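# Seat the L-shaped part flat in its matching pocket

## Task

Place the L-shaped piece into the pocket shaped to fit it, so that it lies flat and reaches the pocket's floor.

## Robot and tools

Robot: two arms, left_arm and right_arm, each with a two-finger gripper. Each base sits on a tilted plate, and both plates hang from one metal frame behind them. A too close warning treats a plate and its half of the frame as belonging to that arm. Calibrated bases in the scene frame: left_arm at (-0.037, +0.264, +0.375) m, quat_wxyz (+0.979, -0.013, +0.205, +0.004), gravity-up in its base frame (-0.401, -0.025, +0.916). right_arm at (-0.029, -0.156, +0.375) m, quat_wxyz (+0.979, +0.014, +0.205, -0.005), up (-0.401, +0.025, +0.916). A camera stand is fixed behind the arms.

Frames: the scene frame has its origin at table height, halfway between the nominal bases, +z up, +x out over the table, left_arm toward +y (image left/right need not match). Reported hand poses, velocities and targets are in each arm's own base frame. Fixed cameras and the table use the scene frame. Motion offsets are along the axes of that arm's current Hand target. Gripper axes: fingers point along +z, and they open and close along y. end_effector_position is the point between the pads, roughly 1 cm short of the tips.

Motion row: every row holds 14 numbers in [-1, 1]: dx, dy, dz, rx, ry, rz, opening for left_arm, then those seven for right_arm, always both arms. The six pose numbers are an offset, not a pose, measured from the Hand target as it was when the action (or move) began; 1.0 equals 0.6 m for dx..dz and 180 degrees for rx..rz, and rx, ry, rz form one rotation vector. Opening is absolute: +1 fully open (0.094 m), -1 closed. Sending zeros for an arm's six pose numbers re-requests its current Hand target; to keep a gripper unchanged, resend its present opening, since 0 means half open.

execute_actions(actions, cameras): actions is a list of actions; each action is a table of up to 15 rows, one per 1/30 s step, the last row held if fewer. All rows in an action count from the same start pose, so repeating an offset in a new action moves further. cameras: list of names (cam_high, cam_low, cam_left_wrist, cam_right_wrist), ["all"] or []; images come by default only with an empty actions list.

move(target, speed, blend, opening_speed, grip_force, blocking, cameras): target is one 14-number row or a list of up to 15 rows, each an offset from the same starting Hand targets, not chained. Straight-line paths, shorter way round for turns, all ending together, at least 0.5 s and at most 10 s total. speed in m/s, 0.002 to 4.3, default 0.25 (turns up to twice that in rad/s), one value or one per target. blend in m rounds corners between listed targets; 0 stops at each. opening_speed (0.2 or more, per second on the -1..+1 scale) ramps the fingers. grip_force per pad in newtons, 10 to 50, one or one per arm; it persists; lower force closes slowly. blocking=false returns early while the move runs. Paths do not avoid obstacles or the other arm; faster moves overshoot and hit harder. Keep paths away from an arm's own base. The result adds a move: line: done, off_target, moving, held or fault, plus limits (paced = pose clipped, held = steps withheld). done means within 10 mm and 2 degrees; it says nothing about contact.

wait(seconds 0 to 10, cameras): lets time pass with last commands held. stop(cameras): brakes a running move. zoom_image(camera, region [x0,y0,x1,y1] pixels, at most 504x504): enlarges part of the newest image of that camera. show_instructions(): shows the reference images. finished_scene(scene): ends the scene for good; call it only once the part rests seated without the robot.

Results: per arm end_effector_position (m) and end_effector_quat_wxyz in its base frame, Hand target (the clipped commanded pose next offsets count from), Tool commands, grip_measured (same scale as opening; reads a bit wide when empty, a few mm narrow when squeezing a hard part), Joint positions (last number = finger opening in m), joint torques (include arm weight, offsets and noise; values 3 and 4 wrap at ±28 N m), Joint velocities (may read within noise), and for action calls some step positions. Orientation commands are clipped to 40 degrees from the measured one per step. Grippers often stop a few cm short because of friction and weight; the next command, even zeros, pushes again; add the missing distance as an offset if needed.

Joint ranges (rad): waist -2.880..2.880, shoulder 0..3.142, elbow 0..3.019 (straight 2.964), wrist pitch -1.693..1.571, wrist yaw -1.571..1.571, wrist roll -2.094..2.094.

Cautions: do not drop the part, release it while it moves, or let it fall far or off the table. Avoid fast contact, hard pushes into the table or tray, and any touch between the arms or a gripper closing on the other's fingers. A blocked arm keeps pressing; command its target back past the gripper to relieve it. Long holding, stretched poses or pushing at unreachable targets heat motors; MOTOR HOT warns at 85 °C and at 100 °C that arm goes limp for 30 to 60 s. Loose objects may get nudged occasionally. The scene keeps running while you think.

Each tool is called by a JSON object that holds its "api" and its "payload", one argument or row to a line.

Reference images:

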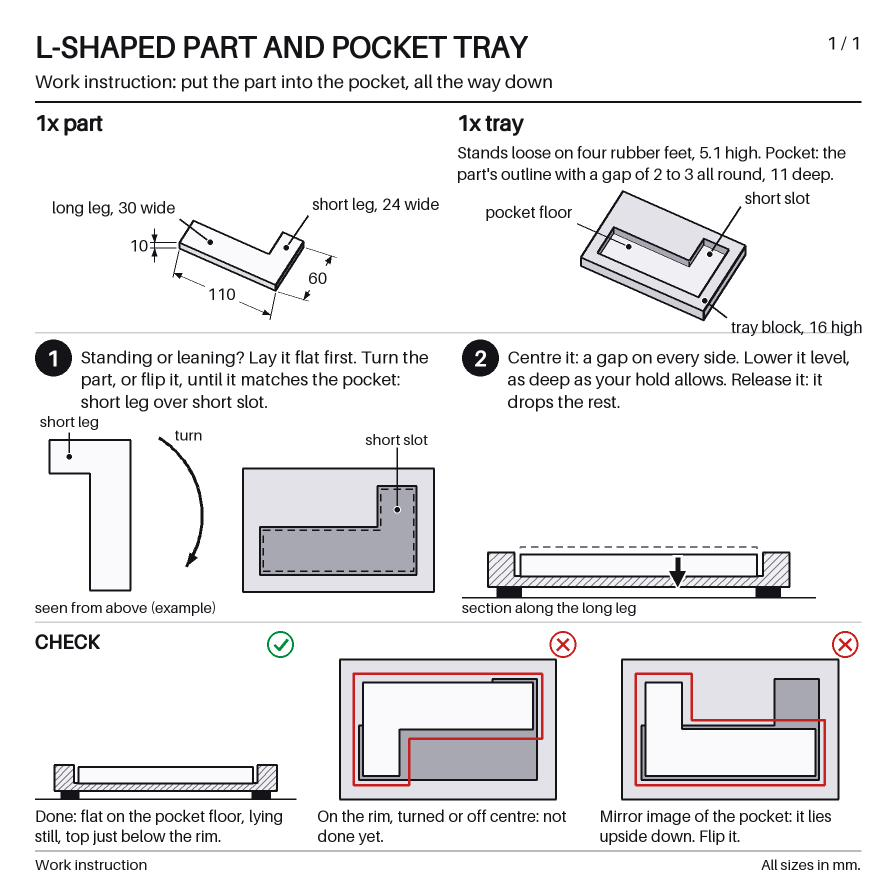

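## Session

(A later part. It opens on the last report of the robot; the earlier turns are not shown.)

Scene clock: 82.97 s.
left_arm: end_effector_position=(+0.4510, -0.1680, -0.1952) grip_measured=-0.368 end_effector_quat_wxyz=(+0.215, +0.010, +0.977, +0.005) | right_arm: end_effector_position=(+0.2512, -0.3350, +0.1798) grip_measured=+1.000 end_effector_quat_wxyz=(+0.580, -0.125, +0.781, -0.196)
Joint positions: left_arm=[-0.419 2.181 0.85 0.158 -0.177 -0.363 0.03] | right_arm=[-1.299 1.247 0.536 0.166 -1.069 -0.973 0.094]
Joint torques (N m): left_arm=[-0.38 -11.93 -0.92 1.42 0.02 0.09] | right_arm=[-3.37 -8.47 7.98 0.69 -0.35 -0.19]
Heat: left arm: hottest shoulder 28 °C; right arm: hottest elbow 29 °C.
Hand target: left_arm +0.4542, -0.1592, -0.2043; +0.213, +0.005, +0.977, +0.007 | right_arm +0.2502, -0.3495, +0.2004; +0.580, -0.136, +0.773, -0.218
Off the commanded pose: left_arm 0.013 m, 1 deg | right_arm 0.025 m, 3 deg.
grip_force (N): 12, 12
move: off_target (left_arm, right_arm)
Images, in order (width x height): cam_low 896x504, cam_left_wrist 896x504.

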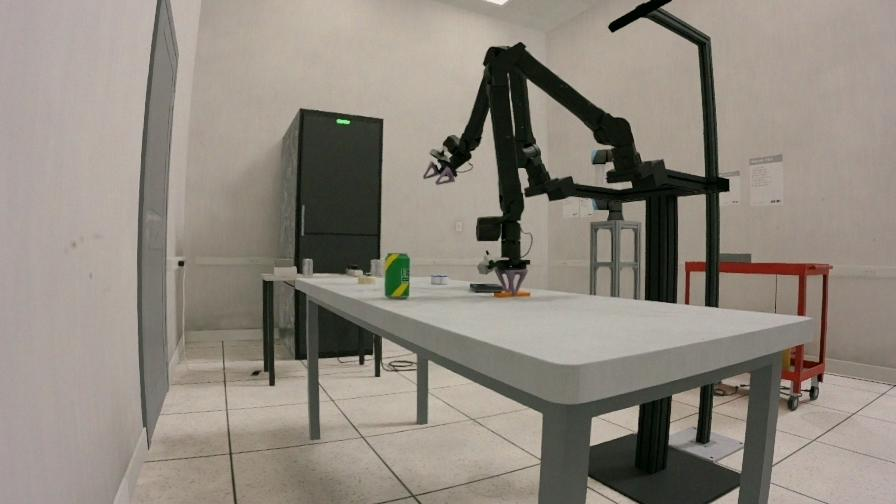

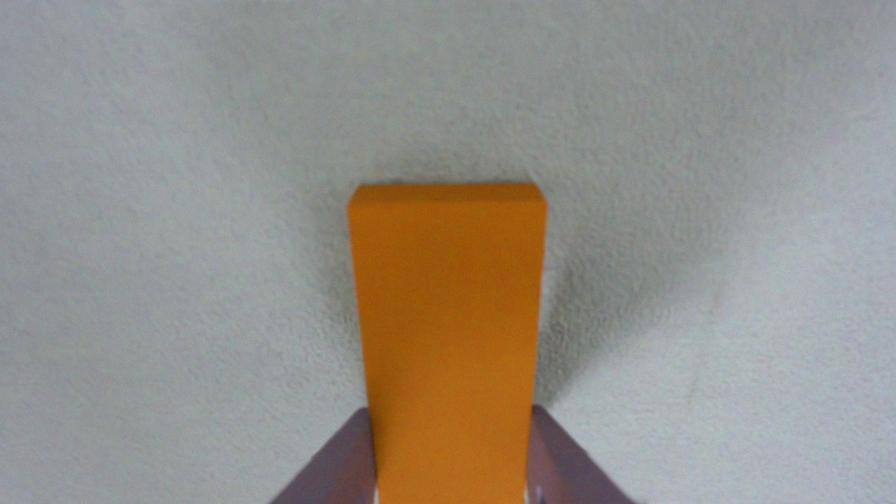

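{"api": "move", "payload": {
  "target": [0,0,0,0,0,0,-0.1, 0,0,0,0,0,0,1],
  "speed": 0.05,
  "opening_speed": 0.3,
  "grip_force": 40,
  "cameras": ["cam_left_wrist","cam_low"]
}}

{"api": "zoom_image", "payload": {
  "camera": "cam_low",
  "region": [440, 200, 580, 310]
}}

Scene clock: 84.97 s.
left_arm: end_effector_position=(+0.4509, -0.1671, -0.1989) grip_measured=-0.103 end_effector_quat_wxyz=(+0.214, +0.010, +0.977, +0.006) | right_arm: end_effector_position=(+0.2512, -0.3350, +0.1798) grip_measured=+1.000 end_effector_quat_wxyz=(+0.580, -0.125, +0.781, -0.196)
Joint positions: left_arm=[-0.418 2.191 0.854 0.162 -0.177 -0.363 0.042] | right_arm=[-1.299 1.247 0.536 0.166 -1.069 -0.973 0.094]
Joint torques (N m): left_arm=[-0.62 -12.57 -1.14 1.37 0.02 0.06] | right_arm=[-3.9 -8.53 7.88 0.72 -0.34 -0.21]
Heat: left arm: hottest shoulder 29 °C; right arm: hottest elbow 29 °C.
Hand target: left_arm +0.4542, -0.1592, -0.2044; +0.213, +0.005, +0.977, +0.007 | right_arm +0.2502, -0.3495, +0.2004; +0.580, -0.136, +0.773, -0.218
Off the commanded pose: left_arm 0.010 m, 1 deg | right_arm 0.025 m, 3 deg.
grip_force (N): 40, 40
move: off_target (right_arm)
Images, in order (width x height): cam_low 896x504, cam_left_wrist 896x504.

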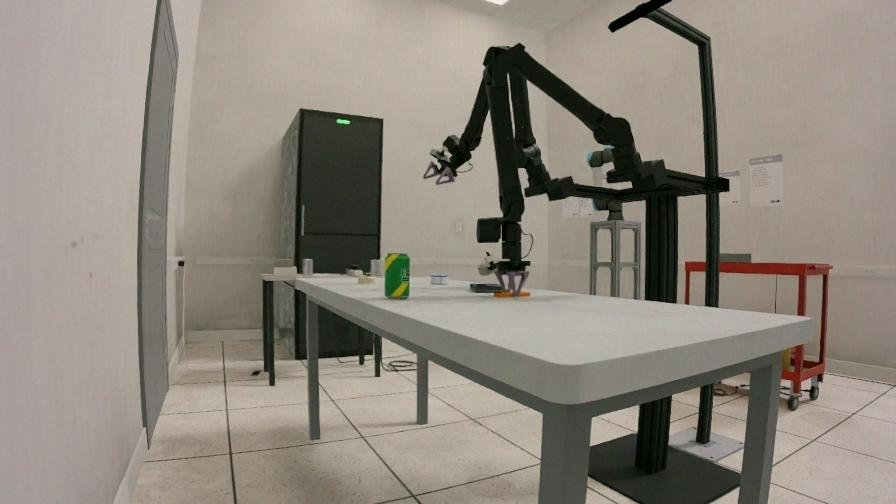

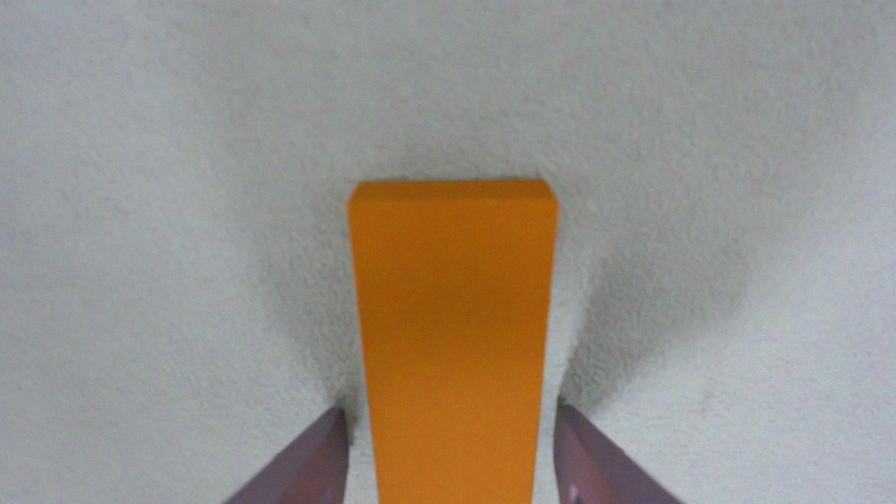

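Scaled by 3.600 from the camera's 896x504 image, which has a finer 1280x720 frame.

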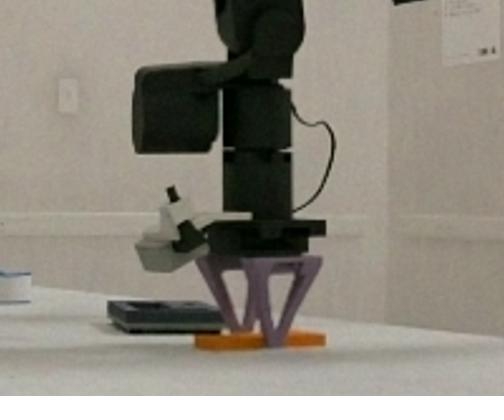

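{"api": "move", "payload": {
  "target": [0,0,-0.025,0,0,0,-0.1, 0,0,0,0,0,0,1],
  "speed": 0.05,
  "cameras": ["cam_left_wrist"]
}}

{"api": "zoom_image", "payload": {
  "camera": "cam_left_wrist",
  "region": [300, 150, 620, 504]
}}

Scene clock: 86.97 s.
left_arm: end_effector_position=(+0.4471, -0.1654, -0.1985) grip_measured=-0.102 end_effector_quat_wxyz=(+0.212, +0.010, +0.977, +0.007) | right_arm: end_effector_position=(+0.2512, -0.3350, +0.1798) grip_measured=+1.000 end_effector_quat_wxyz=(+0.580, -0.125, +0.781, -0.196)
Joint positions: left_arm=[-0.418 2.186 0.844 0.162 -0.177 -0.363 0.042] | right_arm=[-1.299 1.247 0.536 0.166 -1.069 -0.973 0.094]
Joint torques (N m): left_arm=[-0.91 -14.8 -2.45 0.49 -0.07 0.02] | right_arm=[-3.55 -8.82 7.94 0.66 -0.33 -0.2]
Heat: left arm: hottest shoulder 29 °C; right arm: hottest elbow 29 °C.
Hand target: left_arm +0.4479, -0.1594, -0.1908; +0.213, +0.005, +0.977, +0.007 | right_arm +0.2502, -0.3495, +0.2004; +0.580, -0.136, +0.773, -0.218
Off the commanded pose: left_arm 0.010 m, 1 deg | right_arm 0.025 m, 3 deg.
grip_force (N): 40, 40
move: off_target (right_arm)
Images, in order (width x height): cam_left_wrist 896x504.

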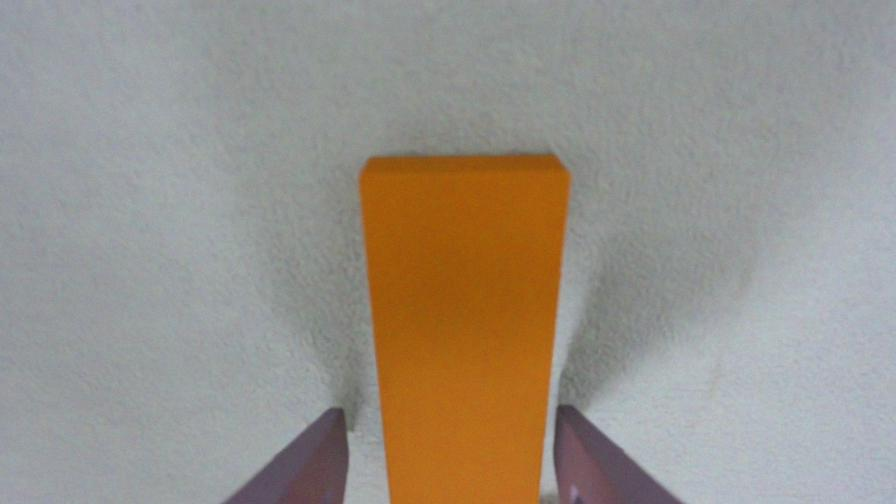

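Scaled by 1.424 from the camera's 896x504 image, which has a finer 1280x720 frame.

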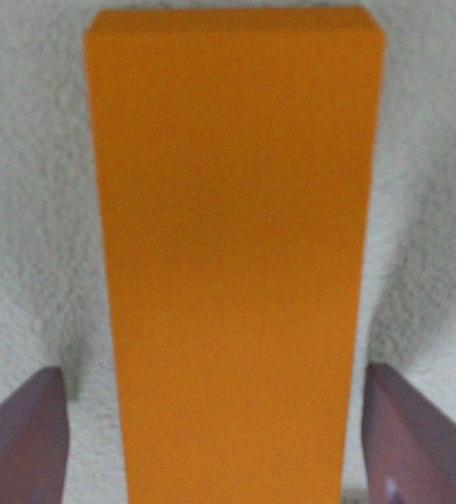

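{"api": "move", "payload": {
  "target": [0,0,-0.0083,0,0,0,-0.1, 0,0,0,0,0,0,1],
  "speed": 0.05,
  "cameras": ["cam_left_wrist"]
}}

Scene clock: 88.27 s.
left_arm: end_effector_position=(+0.4470, -0.1654, -0.1929) grip_measured=-0.102 end_effector_quat_wxyz=(+0.214, +0.010, +0.977, +0.006) | right_arm: end_effector_position=(+0.2512, -0.3350, +0.1798) grip_measured=+1.000 end_effector_quat_wxyz=(+0.580, -0.125, +0.781, -0.196)
Joint positions: left_arm=[-0.418 2.17 0.836 0.158 -0.177 -0.363 0.042] | right_arm=[-1.299 1.247 0.536 0.166 -1.069 -0.973 0.094]
Joint torques (N m): left_arm=[-1.38 -15.09 -2.44 0.4 -0.1 0.02] | right_arm=[-3.66 -8.41 7.95 0.64 -0.34 -0.21]
Heat: left arm: hottest shoulder 29 °C; right arm: hottest elbow 29 °C.
Hand target: left_arm +0.4460, -0.1595, -0.1861; +0.214, +0.005, +0.977, +0.007 | right_arm +0.2502, -0.3495, +0.2004; +0.580, -0.136, +0.773, -0.218
Off the commanded pose: left_arm 0.009 m, 1 deg | right_arm 0.025 m, 3 deg.
grip_force (N): 40, 40
move: off_target (right_arm)
Images, in order (width x height): cam_left_wrist 896x504.

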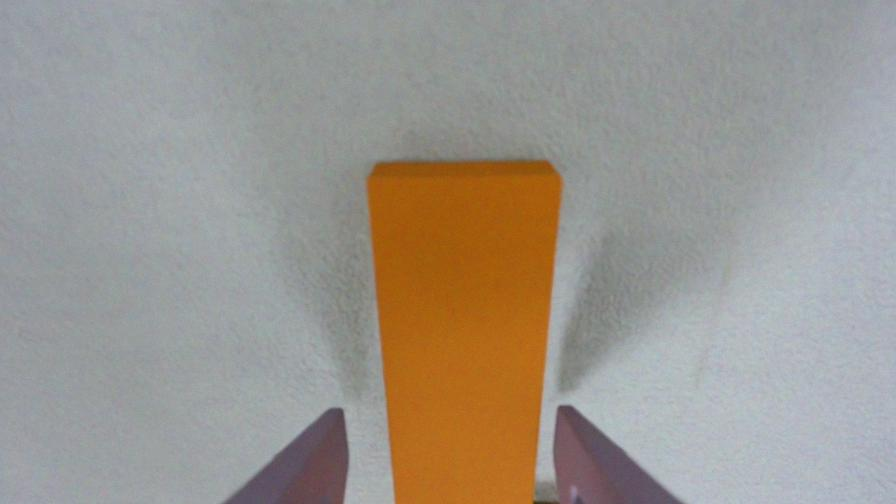

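{"api": "move", "payload": {
  "target": [0,0,0.022,0,0,0,-0.1, 0,0,0,0,0,0,1],
  "speed": 0.05,
  "cameras": ["cam_left_wrist"]
}}

Scene clock: 89.83 s.
left_arm: end_effector_position=(+0.4498, -0.1666, -0.1920) grip_measured=-0.102 end_effector_quat_wxyz=(+0.216, +0.009, +0.976, +0.005) | right_arm: end_effector_position=(+0.2512, -0.3350, +0.1798) grip_measured=+1.000 end_effector_quat_wxyz=(+0.580, -0.125, +0.781, -0.196)
Joint positions: left_arm=[-0.418 2.17 0.842 0.158 -0.177 -0.363 0.042] | right_arm=[-1.299 1.247 0.536 0.166 -1.069 -0.973 0.094]
Joint torques (N m): left_arm=[-0.67 -12.45 -1.09 1.16 -0.02 0.06] | right_arm=[-3.66 -8.76 7.91 0.64 -0.34 -0.18]
Heat: left arm: hottest shoulder 29 °C; right arm: hottest elbow 29 °C.
Hand target: left_arm +0.4515, -0.1593, -0.1981; +0.214, +0.005, +0.977, +0.007 | right_arm +0.2502, -0.3495, +0.2004; +0.580, -0.136, +0.773, -0.218
Off the commanded pose: left_arm 0.010 m, 1 deg | right_arm 0.025 m, 3 deg.
grip_force (N): 40, 40
move: off_target (right_arm)
Images, in order (width x height): cam_left_wrist 896x504.

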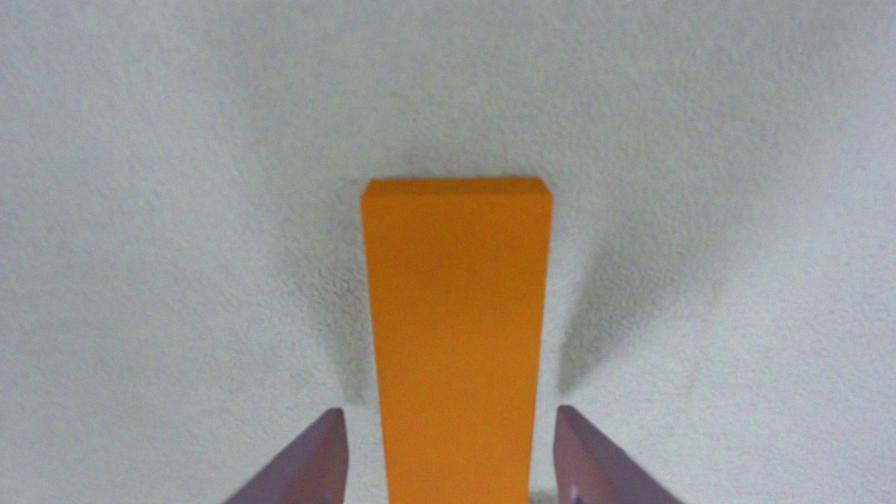

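{"api": "move", "payload": {
  "target": [0,0,0.0067,0,0,0,-0.1, 0,0,0,0,0,0,1],
  "speed": 0.05,
  "cameras": ["cam_left_wrist"]
}}

Scene clock: 91.03 s.
left_arm: end_effector_position=(+0.4501, -0.1668, -0.1958) grip_measured=-0.102 end_effector_quat_wxyz=(+0.214, +0.010, +0.977, +0.005) | right_arm: end_effector_position=(+0.2512, -0.3350, +0.1798) grip_measured=+1.000 end_effector_quat_wxyz=(+0.580, -0.125, +0.781, -0.196)
Joint positions: left_arm=[-0.418 2.181 0.848 0.158 -0.177 -0.363 0.042] | right_arm=[-1.299 1.247 0.536 0.166 -1.069 -0.973 0.094]
Joint torques (N m): left_arm=[-1.03 -12.51 -1.2 1.39 0.01 0.07] | right_arm=[-3.6 -8.41 7.99 0.73 -0.35 -0.19]
Heat: left arm: hottest shoulder 29 °C; right arm: hottest elbow 29 °C.
Hand target: left_arm +0.4532, -0.1593, -0.2018; +0.214, +0.005, +0.977, +0.007 | right_arm +0.2502, -0.3495, +0.2004; +0.580, -0.136, +0.773, -0.218
Off the commanded pose: left_arm 0.010 m, 1 deg | right_arm 0.025 m, 3 deg.
grip_force (N): 40, 40
move: off_target (right_arm)
Images, in order (width x height): cam_left_wrist 896x504.

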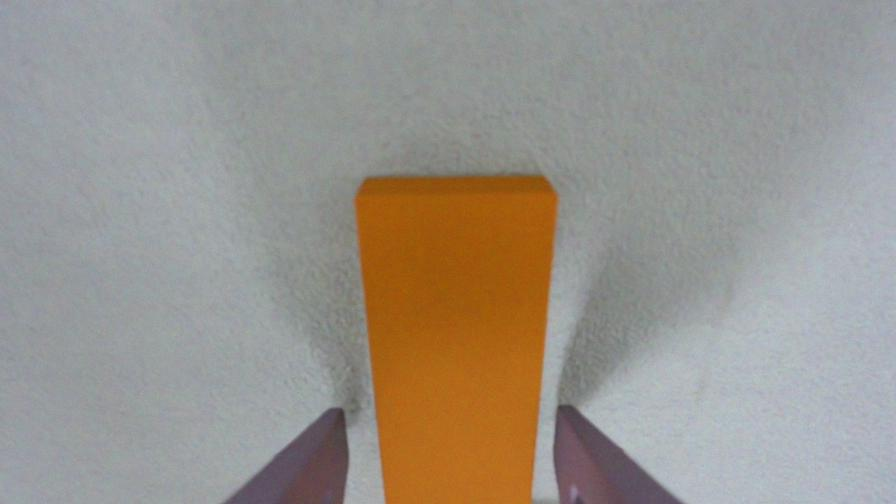

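{"api": "move", "payload": {
  "target": [0,0,0,0,0,0,-0.46, 0,0,0,0,0,0,1],
  "speed": 0.05,
  "opening_speed": 0.4,
  "cameras": ["cam_left_wrist"]
}}

Scene clock: 92.63 s.
left_arm: end_effector_position=(+0.4501, -0.1668, -0.1958) grip_measured=-0.381 end_effector_quat_wxyz=(+0.214, +0.010, +0.977, +0.005) | right_arm: end_effector_position=(+0.2512, -0.3350, +0.1798) grip_measured=+1.000 end_effector_quat_wxyz=(+0.580, -0.125, +0.781, -0.196)
Joint positions: left_arm=[-0.418 2.181 0.848 0.158 -0.177 -0.363 0.029] | right_arm=[-1.299 1.247 0.536 0.166 -1.069 -0.973 0.094]
Joint torques (N m): left_arm=[-0.73 -12.51 -1.05 1.35 -0.01 0.08] | right_arm=[-3.9 -8.35 7.99 0.58 -0.33 -0.18]
Heat: left arm: hottest shoulder 29 °C; right arm: hottest elbow 29 °C.
Hand target: left_arm +0.4531, -0.1592, -0.2018; +0.213, +0.005, +0.977, +0.007 | right_arm +0.2502, -0.3495, +0.2004; +0.580, -0.136, +0.773, -0.218
Off the commanded pose: left_arm 0.010 m, 1 deg | right_arm 0.025 m, 3 deg.
grip_force (N): 40, 40
move: off_target (right_arm)
Images, in order (width x height): cam_left_wrist 896x504.

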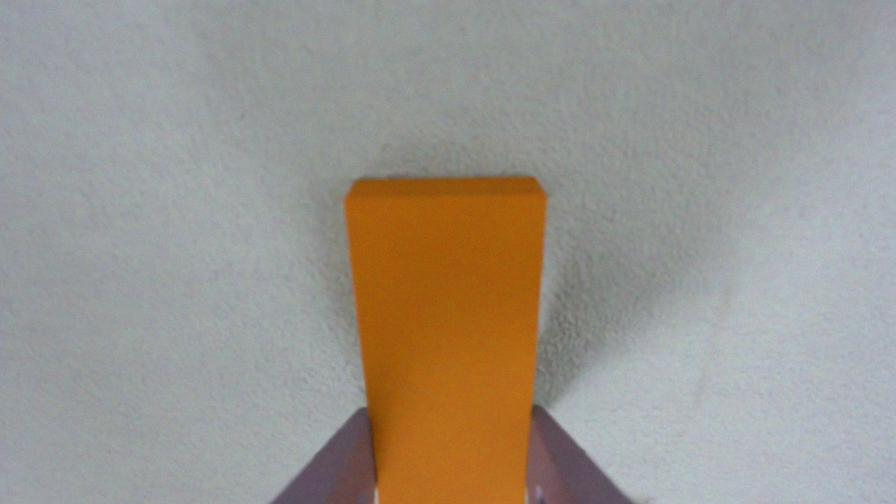

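{"api": "move", "payload": {
  "target": [
    [0,0,-0.12,0,0,0,-0.46,0,0,0,0,0,0,1],
    [0.0138,-0.352,-0.155,0,0,0.6222,-0.46,0,0,0,0,0,0,1]
  ],
  "blend": 0.03,
  "speed": 0.15,
  "cameras": ["cam_left_wrist","cam_high","cam_low"]
}}

Scene clock: 102.07 s.
left_arm: end_effector_position=(+0.4099, -0.3597, -0.1197) grip_measured=-0.381 end_effector_quat_wxyz=(+0.116, +0.804, +0.555, +0.181) | right_arm: end_effector_position=(+0.2512, -0.3350, +0.1798) grip_measured=+1.000 end_effector_quat_wxyz=(+0.580, -0.125, +0.781, -0.196)
Joint positions: left_arm=[-0.821 2.076 1.082 -0.282 -0.323 1.161 0.029] | right_arm=[-1.299 1.247 0.536 0.166 -1.069 -0.973 0.094]
Joint torques (N m): left_arm=[-6.48 -14.56 3.19 0.39 -0.09 0.09] | right_arm=[-3.84 -8.29 7.98 0.62 -0.36 -0.22]
Heat: left arm: hottest shoulder 29 °C; right arm: hottest elbow 29 °C.
Hand target: left_arm +0.4054, -0.3715, -0.1242; +0.113, +0.813, +0.542, +0.181 | right_arm +0.2502, -0.3495, +0.2004; +0.580, -0.136, +0.773, -0.218
Off the commanded pose: left_arm 0.013 m, 2 deg | right_arm 0.025 m, 3 deg.
grip_force (N): 40, 40
move: off_target (left_arm, right_arm)
Images, in order (width x height): cam_high 896x504, cam_low 896x504, cam_left_wrist 896x504.

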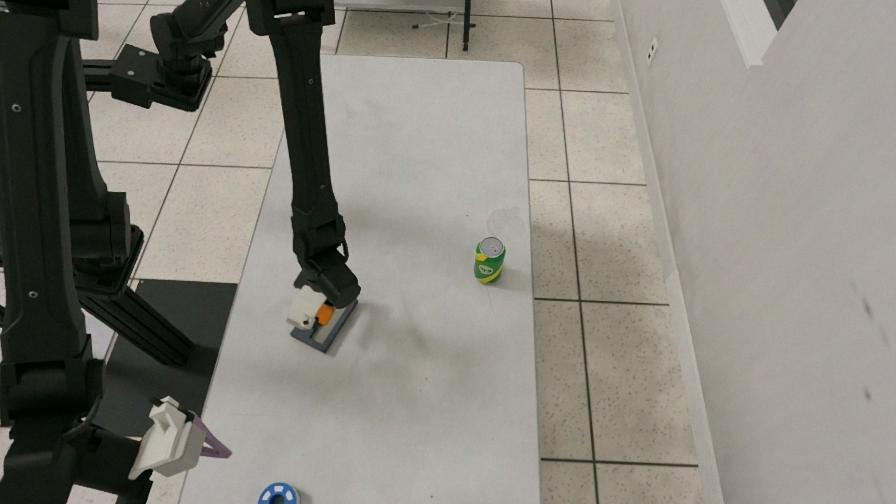

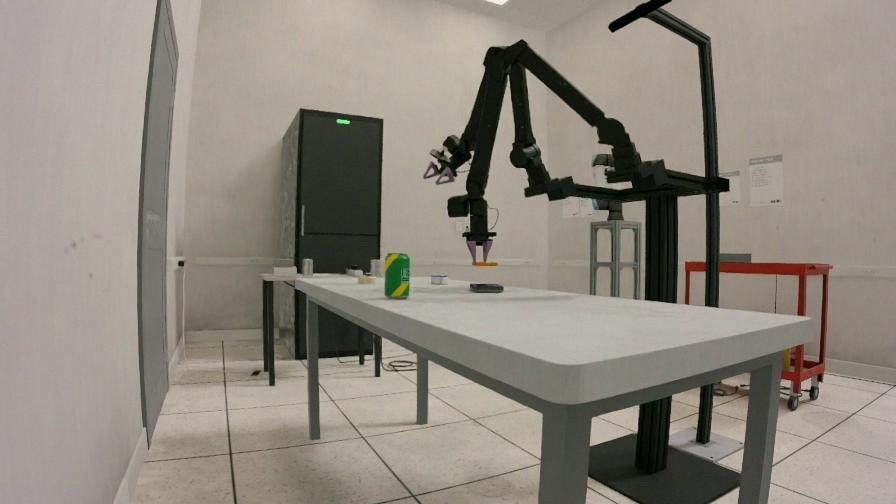

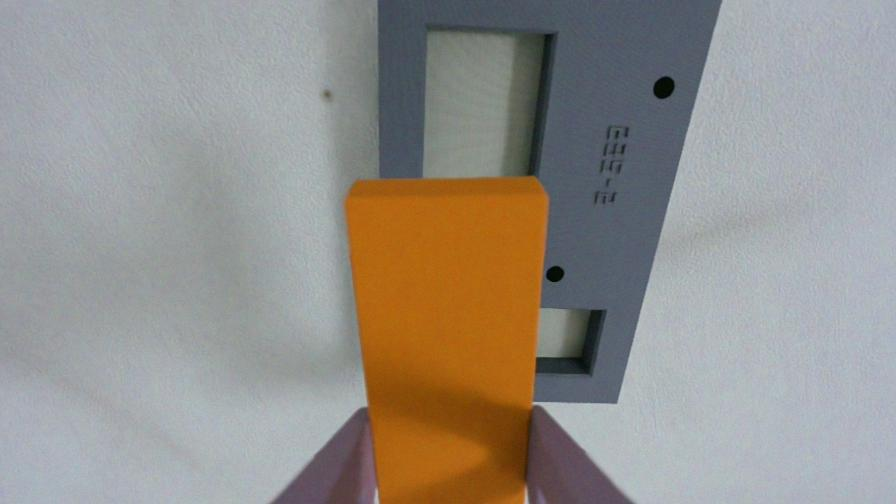

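{"api": "zoom_image", "payload": {
  "camera": "cam_left_wrist",
  "region": [360, 0, 740, 210]
}}

{"api": "zoom_image", "payload": {
  "camera": "cam_left_wrist",
  "region": [480, 220, 720, 420]
}}

Scaled by 1.326 from the camera's 896x504 image, which has a finer 1280x720 frame.

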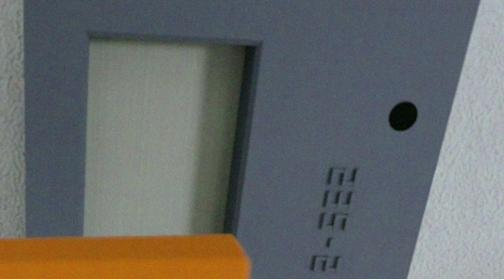

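Scaled by 2.100 from the camera's 896x504 image, which has a finer 1280x720 frame.

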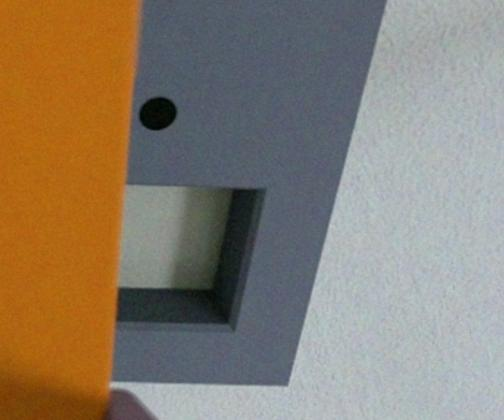

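{"api": "move", "payload": {
  "target": [-0.0348,-0.0153,0.0833,0.0071,0,0.0139,-0.46,0,0,0,0,0,0,1],
  "speed": 0.1,
  "cameras": ["cam_left_wrist","cam_high"]
}}

{"api": "zoom_image", "payload": {
  "camera": "cam_left_wrist",
  "region": [300, 40, 680, 250]
}}

{"api": "zoom_image", "payload": {
  "camera": "cam_left_wrist",
  "region": [480, 260, 720, 504]
}}

Scene clock: 106.83 s.
left_arm: end_effector_position=(+0.4151, -0.3713, -0.1743) grip_measured=-0.381 end_effector_quat_wxyz=(+0.092, +0.818, +0.539, +0.178) | right_arm: end_effector_position=(+0.2512, -0.3350, +0.1798) grip_measured=+1.000 end_effector_quat_wxyz=(+0.580, -0.125, +0.781, -0.196)
Joint positions: left_arm=[-0.828 2.226 1.172 -0.268 -0.321 1.19 0.029] | right_arm=[-1.299 1.247 0.536 0.166 -1.069 -0.973 0.094]
Joint torques (N m): left_arm=[-7.06 -15.62 2.47 1.14 0.11 0.08] | right_arm=[-3.96 -8.59 7.92 0.64 -0.33 -0.2]
Heat: left arm: hottest shoulder 29 °C; right arm: hottest elbow 29 °C.
Hand target: left_arm +0.4114, -0.3865, -0.1767; +0.100, +0.825, +0.526, +0.177 | right_arm +0.2502, -0.3495, +0.2004; +0.580, -0.136, +0.773, -0.218
Off the commanded pose: left_arm 0.016 m, 2 deg | right_arm 0.025 m, 3 deg.
grip_force (N): 40, 40
move: off_target (left_arm, right_arm)
Images, in order (width x height): cam_high 896x504, cam_left_wrist 896x504.

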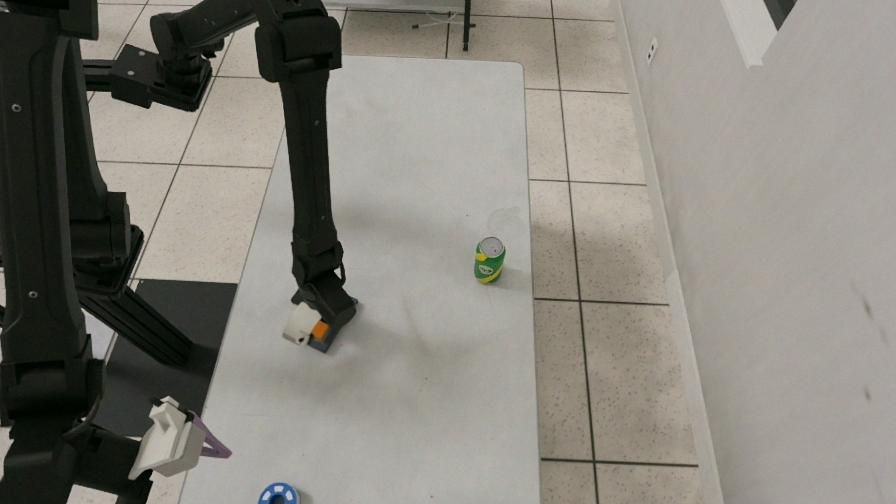

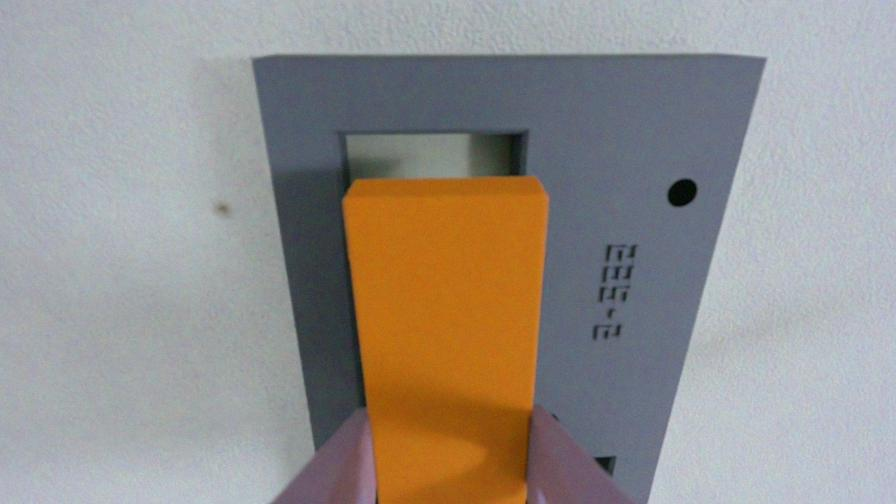

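Scaled by 1.326 from the camera's 896x504 image, which has a finer 1280x720 frame.

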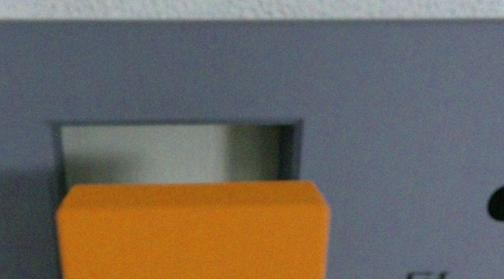

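Scaled by 2.066 from the camera's 896x504 image, which has a finer 1280x720 frame.

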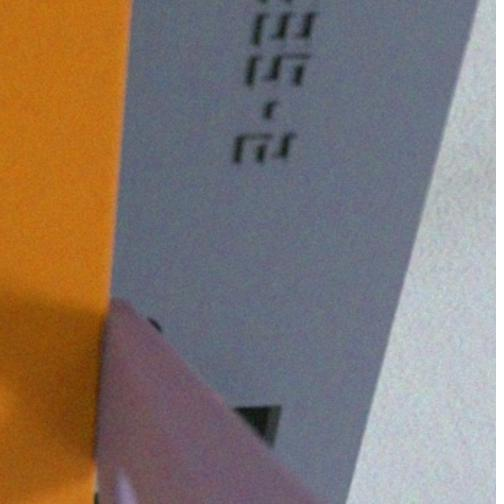

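{"api": "move", "payload": {
  "target": [-0.0047,0.004,0.0133,-0.0028,-0.0025,0,-0.46,0,0,0,0,0,0,1],
  "speed": 0.05,
  "cameras": ["cam_left_wrist","cam_high"]
}}

{"api": "zoom_image", "payload": {
  "camera": "cam_left_wrist",
  "region": [300, 40, 680, 250]
}}

{"api": "zoom_image", "payload": {
  "camera": "cam_left_wrist",
  "region": [480, 260, 720, 504]
}}

Scene clock: 111.33 s.
left_arm: end_effector_position=(+0.4186, -0.3763, -0.1790) grip_measured=-0.381 end_effector_quat_wxyz=(+0.100, +0.819, +0.537, +0.177) | right_arm: end_effector_position=(+0.2512, -0.3350, +0.1798) grip_measured=+1.000 end_effector_quat_wxyz=(+0.580, -0.125, +0.781, -0.196)
Joint positions: left_arm=[-0.828 2.241 1.183 -0.247 -0.316 1.196 0.029] | right_arm=[-1.299 1.247 0.536 0.166 -1.069 -0.973 0.094]
Joint torques (N m): left_arm=[-7 -15.03 2.52 1.2 0.12 0.08] | right_arm=[-3.84 -8.82 7.94 0.64 -0.35 -0.17]
Heat: left arm: hottest shoulder 29 °C; right arm: hottest elbow 29 °C.
Hand target: left_arm +0.4155, -0.3899, -0.1837; +0.106, +0.826, +0.525, +0.176 | right_arm +0.2502, -0.3495, +0.2004; +0.580, -0.136, +0.773, -0.218
Off the commanded pose: left_arm 0.015 m, 2 deg | right_arm 0.025 m, 3 deg.
grip_force (N): 40, 40
move: off_target (left_arm, right_arm)
Images, in order (width x height): cam_high 896x504, cam_left_wrist 896x504.

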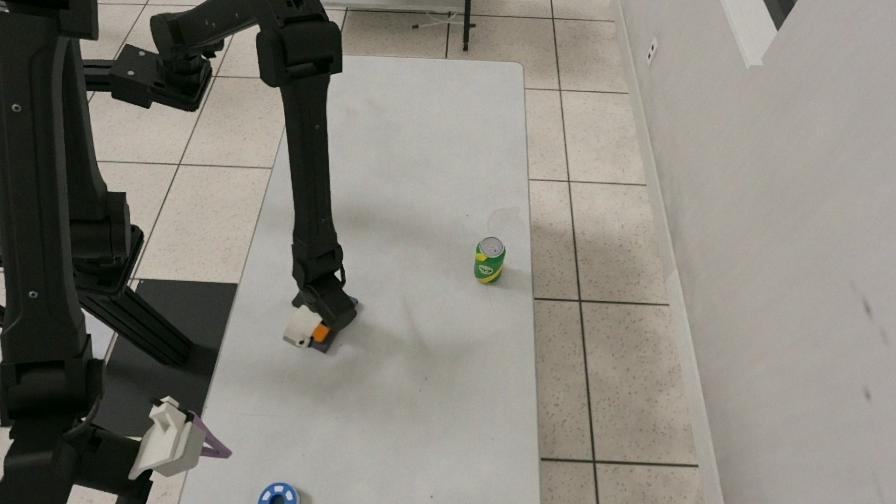

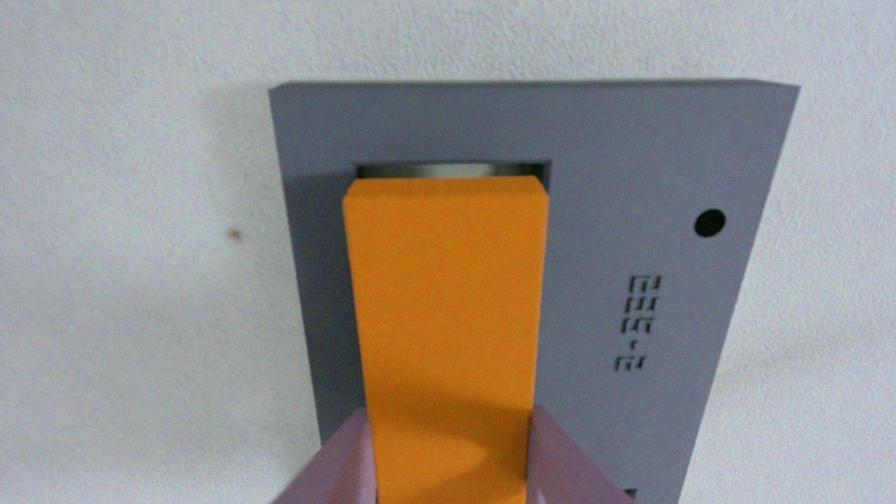

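Scaled by 1.326 from the camera's 896x504 image, which has a finer 1280x720 frame.

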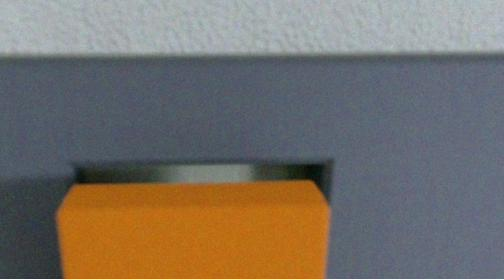

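Scaled by 2.066 from the camera's 896x504 image, which has a finer 1280x720 frame.

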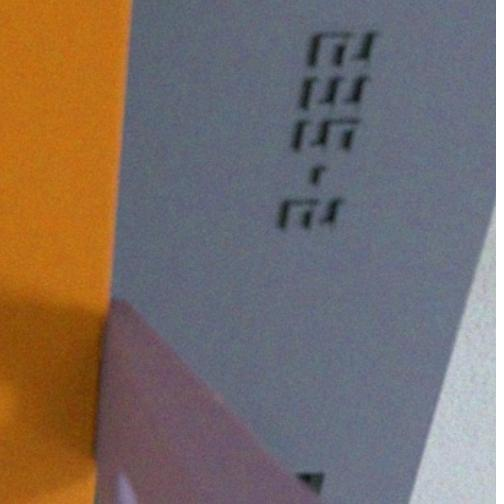

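{"api": "move", "payload": {
  "target": [0.0045,-0.004,0.0108,0,0,0,-0.46,0,0,0,0,0,0,1],
  "speed": 0.05,
  "cameras": ["cam_left_wrist"]
}}

{"api": "zoom_image", "payload": {
  "camera": "cam_left_wrist",
  "region": [300, 40, 680, 250]
}}

{"api": "zoom_image", "payload": {
  "camera": "cam_left_wrist",
  "region": [480, 260, 720, 504]
}}

Scene clock: 114.23 s.
left_arm: end_effector_position=(+0.4181, -0.3762, -0.1852) grip_measured=-0.381 end_effector_quat_wxyz=(+0.101, +0.821, +0.534, +0.177) | right_arm: end_effector_position=(+0.2512, -0.3350, +0.1798) grip_measured=+1.000 end_effector_quat_wxyz=(+0.580, -0.125, +0.781, -0.196)
Joint positions: left_arm=[-0.828 2.255 1.183 -0.231 -0.314 1.203 0.029] | right_arm=[-1.299 1.247 0.536 0.166 -1.069 -0.973 0.094]
Joint torques (N m): left_arm=[-6.53 -15.44 2.35 1.11 0.13 0.08] | right_arm=[-3.66 -8.35 7.91 0.64 -0.35 -0.2]
Heat: left arm: hottest shoulder 30 °C; right arm: hottest elbow 29 °C.
Hand target: left_arm +0.4171, -0.3864, -0.1900; +0.106, +0.826, +0.525, +0.176 | right_arm +0.2502, -0.3495, +0.2004; +0.580, -0.136, +0.773, -0.218
Off the commanded pose: left_arm 0.011 m, 1 deg | right_arm 0.025 m, 3 deg.
grip_force (N): 40, 40
move: off_target (left_arm, right_arm)
Images, in order (width x height): cam_left_wrist 896x504.

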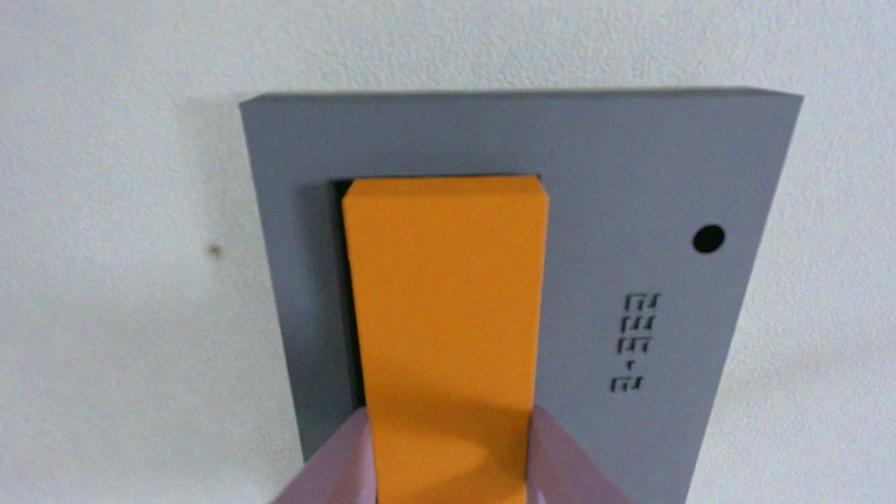

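Scaled by 1.326 from the camera's 896x504 image, which has a finer 1280x720 frame.

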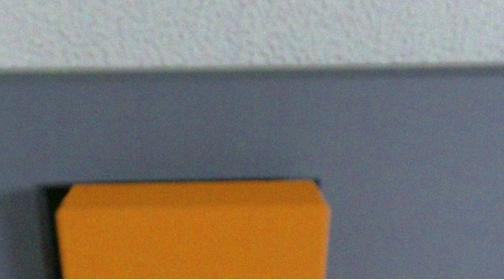

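Scaled by 2.066 from the camera's 896x504 image, which has a finer 1280x720 frame.

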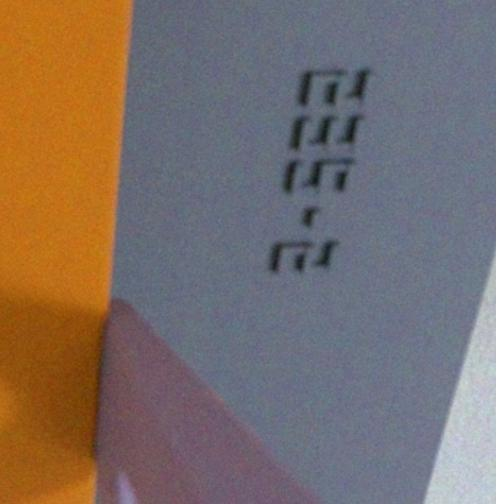

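{"api": "move", "payload": {
  "target": [0.0354,-0.0107,0,0,0,-0.004,-0.46,0,0,0,0,0,0,1],
  "speed": 0.04,
  "cameras": ["cam_left_wrist"]
}}

{"api": "zoom_image", "payload": {
  "camera": "cam_left_wrist",
  "region": [300, 40, 680, 250]
}}

Scene clock: 117.40 s.
left_arm: end_effector_position=(+0.4147, -0.3743, -0.1884) grip_measured=-0.381 end_effector_quat_wxyz=(+0.108, +0.825, +0.526, +0.176) | right_arm: end_effector_position=(+0.2512, -0.3350, +0.1798) grip_measured=+1.000 end_effector_quat_wxyz=(+0.580, -0.125, +0.781, -0.196)
Joint positions: left_arm=[-0.828 2.254 1.16 -0.191 -0.307 1.224 0.029] | right_arm=[-1.299 1.247 0.536 0.166 -1.069 -0.973 0.094]
Joint torques (N m): left_arm=[-3.72 -16.62 0.31 1.17 0.19 0.08] | right_arm=[-3.66 -8.41 7.98 0.64 -0.34 -0.18]
Heat: left arm: hottest shoulder 30 °C; right arm: hottest elbow 30 °C.
Hand target: left_arm +0.4201, -0.3646, -0.1884; +0.107, +0.822, +0.530, +0.176 | right_arm +0.2502, -0.3495, +0.2004; +0.580, -0.136, +0.773, -0.218
Off the commanded pose: left_arm 0.011 m, 1 deg | right_arm 0.025 m, 3 deg.
grip_force (N): 40, 40
move: off_target (left_arm, right_arm)
Images, in order (width x height): cam_left_wrist 896x504.

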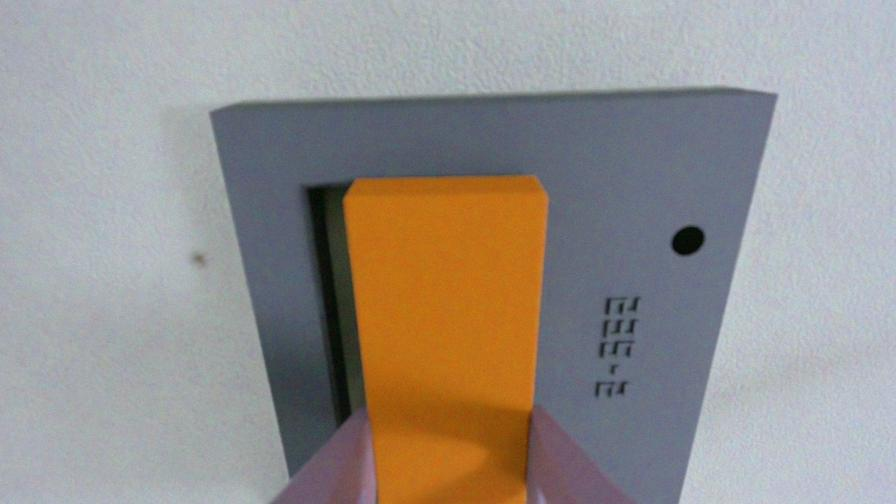

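Scaled by 1.326 from the camera's 896x504 image, which has a finer 1280x720 frame.

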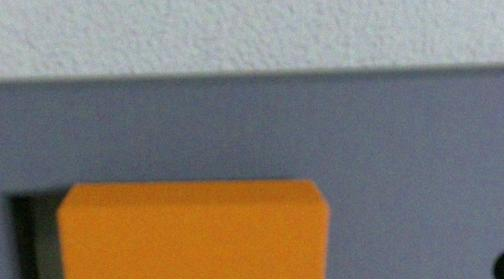

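{"api": "move", "payload": {
  "target": [
    [0.0375,0.0073,-0.0878,0,0,0,-0.46,0,0,0,0,0,0,1],
    [-0.0395,0.0133,-0.0052,0,0,0,-0.46,0,0,0,0,0,0,1]
  ],
  "speed": 0.1,
  "cameras": ["cam_left_wrist"]
}}

{"api": "zoom_image", "payload": {
  "camera": "cam_left_wrist",
  "region": [300, 40, 680, 250]
}}

Scene clock: 124.33 s.
left_arm: end_effector_position=(+0.4209, -0.3763, -0.1836) grip_measured=-0.381 end_effector_quat_wxyz=(+0.102, +0.820, +0.536, +0.176) | right_arm: end_effector_position=(+0.2512, -0.3350, +0.1798) grip_measured=+1.000 end_effector_quat_wxyz=(+0.580, -0.125, +0.781, -0.196)
Joint positions: left_arm=[-0.823 2.253 1.187 -0.235 -0.31 1.203 0.029] | right_arm=[-1.299 1.247 0.536 0.166 -1.069 -0.973 0.094]
Joint torques (N m): left_arm=[-7.18 -15.68 2.28 0.94 -0.08 -0.07] | right_arm=[-3.84 -8.64 7.95 0.61 -0.34 -0.18]
Heat: left arm: hottest shoulder 30 °C; right arm: hottest elbow 30 °C.
Hand target: left_arm +0.4165, -0.3895, -0.1869; +0.107, +0.822, +0.530, +0.176 | right_arm +0.2502, -0.3495, +0.2004; +0.580, -0.136, +0.773, -0.218
Off the commanded pose: left_arm 0.014 m, 1 deg | right_arm 0.025 m, 3 deg.
grip_force (N): 40, 40
move: off_target (left_arm, right_arm)
Images, in order (width x height): cam_left_wrist 896x504.

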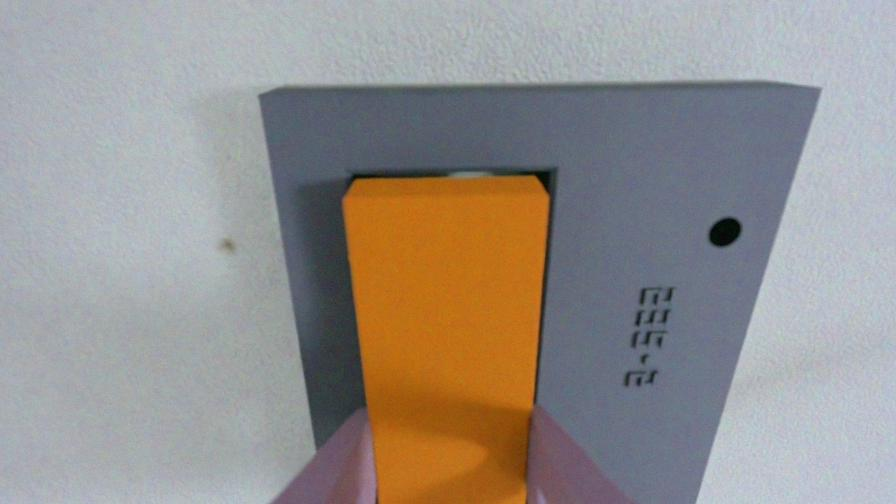

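Scaled by 1.326 from the camera's 896x504 image, which has a finer 1280x720 frame.

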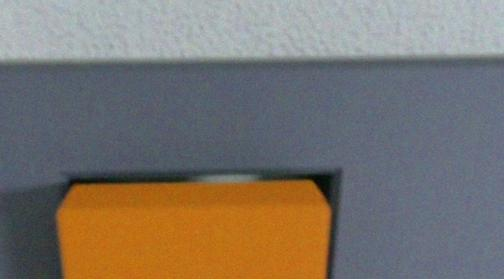

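{"api": "move", "payload": {
  "target": [
    [0.0613,-0.0052,-0.0667,0,0,-0.0044,-0.46,0,0,0,0,0,0,1],
    [0.0023,-0.0025,0.0017,0,0,-0.0044,-0.46,0,0,0,0,0,0,1]
  ],
  "speed": 0.1,
  "cameras": ["cam_left_wrist"]
}}

{"api": "zoom_image", "payload": {
  "camera": "cam_left_wrist",
  "region": [300, 40, 680, 250]
}}

Scene clock: 128.40 s.
left_arm: end_effector_position=(+0.4192, -0.3746, -0.1858) grip_measured=-0.381 end_effector_quat_wxyz=(+0.101, +0.817, +0.540, +0.174) | right_arm: end_effector_position=(+0.2512, -0.3350, +0.1798) grip_measured=+1.000 end_effector_quat_wxyz=(+0.580, -0.125, +0.781, -0.196)
Joint positions: left_arm=[-0.823 2.255 1.184 -0.233 -0.31 1.191 0.029] | right_arm=[-1.299 1.247 0.536 0.166 -1.069 -0.973 0.094]
Joint torques (N m): left_arm=[-6.83 -15.56 2.24 1.06 -0.08 -0.09] | right_arm=[-3.6 -8.23 7.94 0.69 -0.35 -0.16]
Heat: left arm: hottest shoulder 30 °C; right arm: hottest elbow 30 °C.
Hand target: left_arm +0.4162, -0.3876, -0.1881; +0.108, +0.819, +0.536, +0.175 | right_arm +0.2502, -0.3495, +0.2004; +0.580, -0.136, +0.773, -0.218
Off the commanded pose: left_arm 0.014 m, 1 deg | right_arm 0.025 m, 3 deg.
grip_force (N): 40, 40
move: off_target (left_arm, right_arm)
Images, in order (width x height): cam_left_wrist 896x504.

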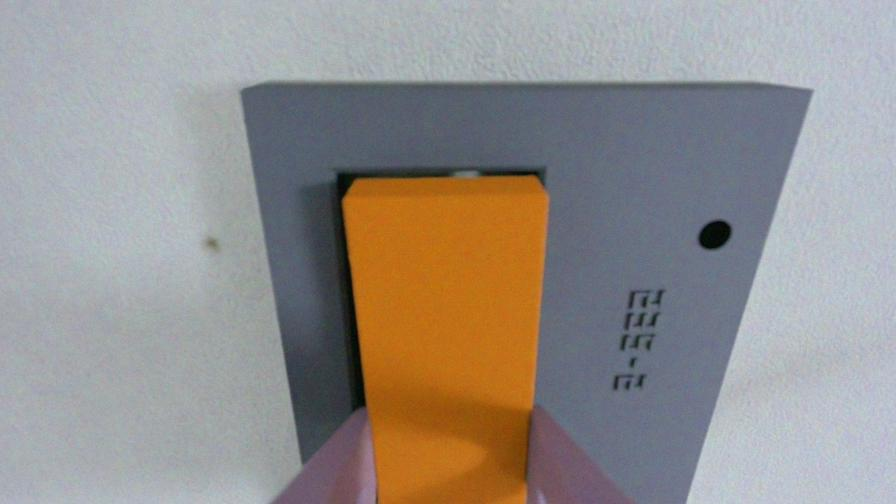

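Scaled by 1.326 from the camera's 896x504 image, which has a finer 1280x720 frame.

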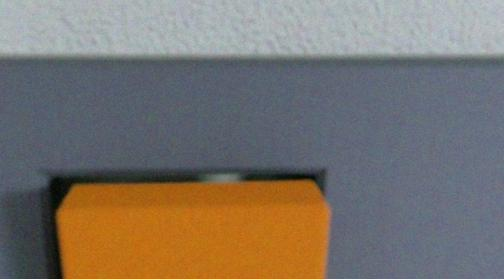

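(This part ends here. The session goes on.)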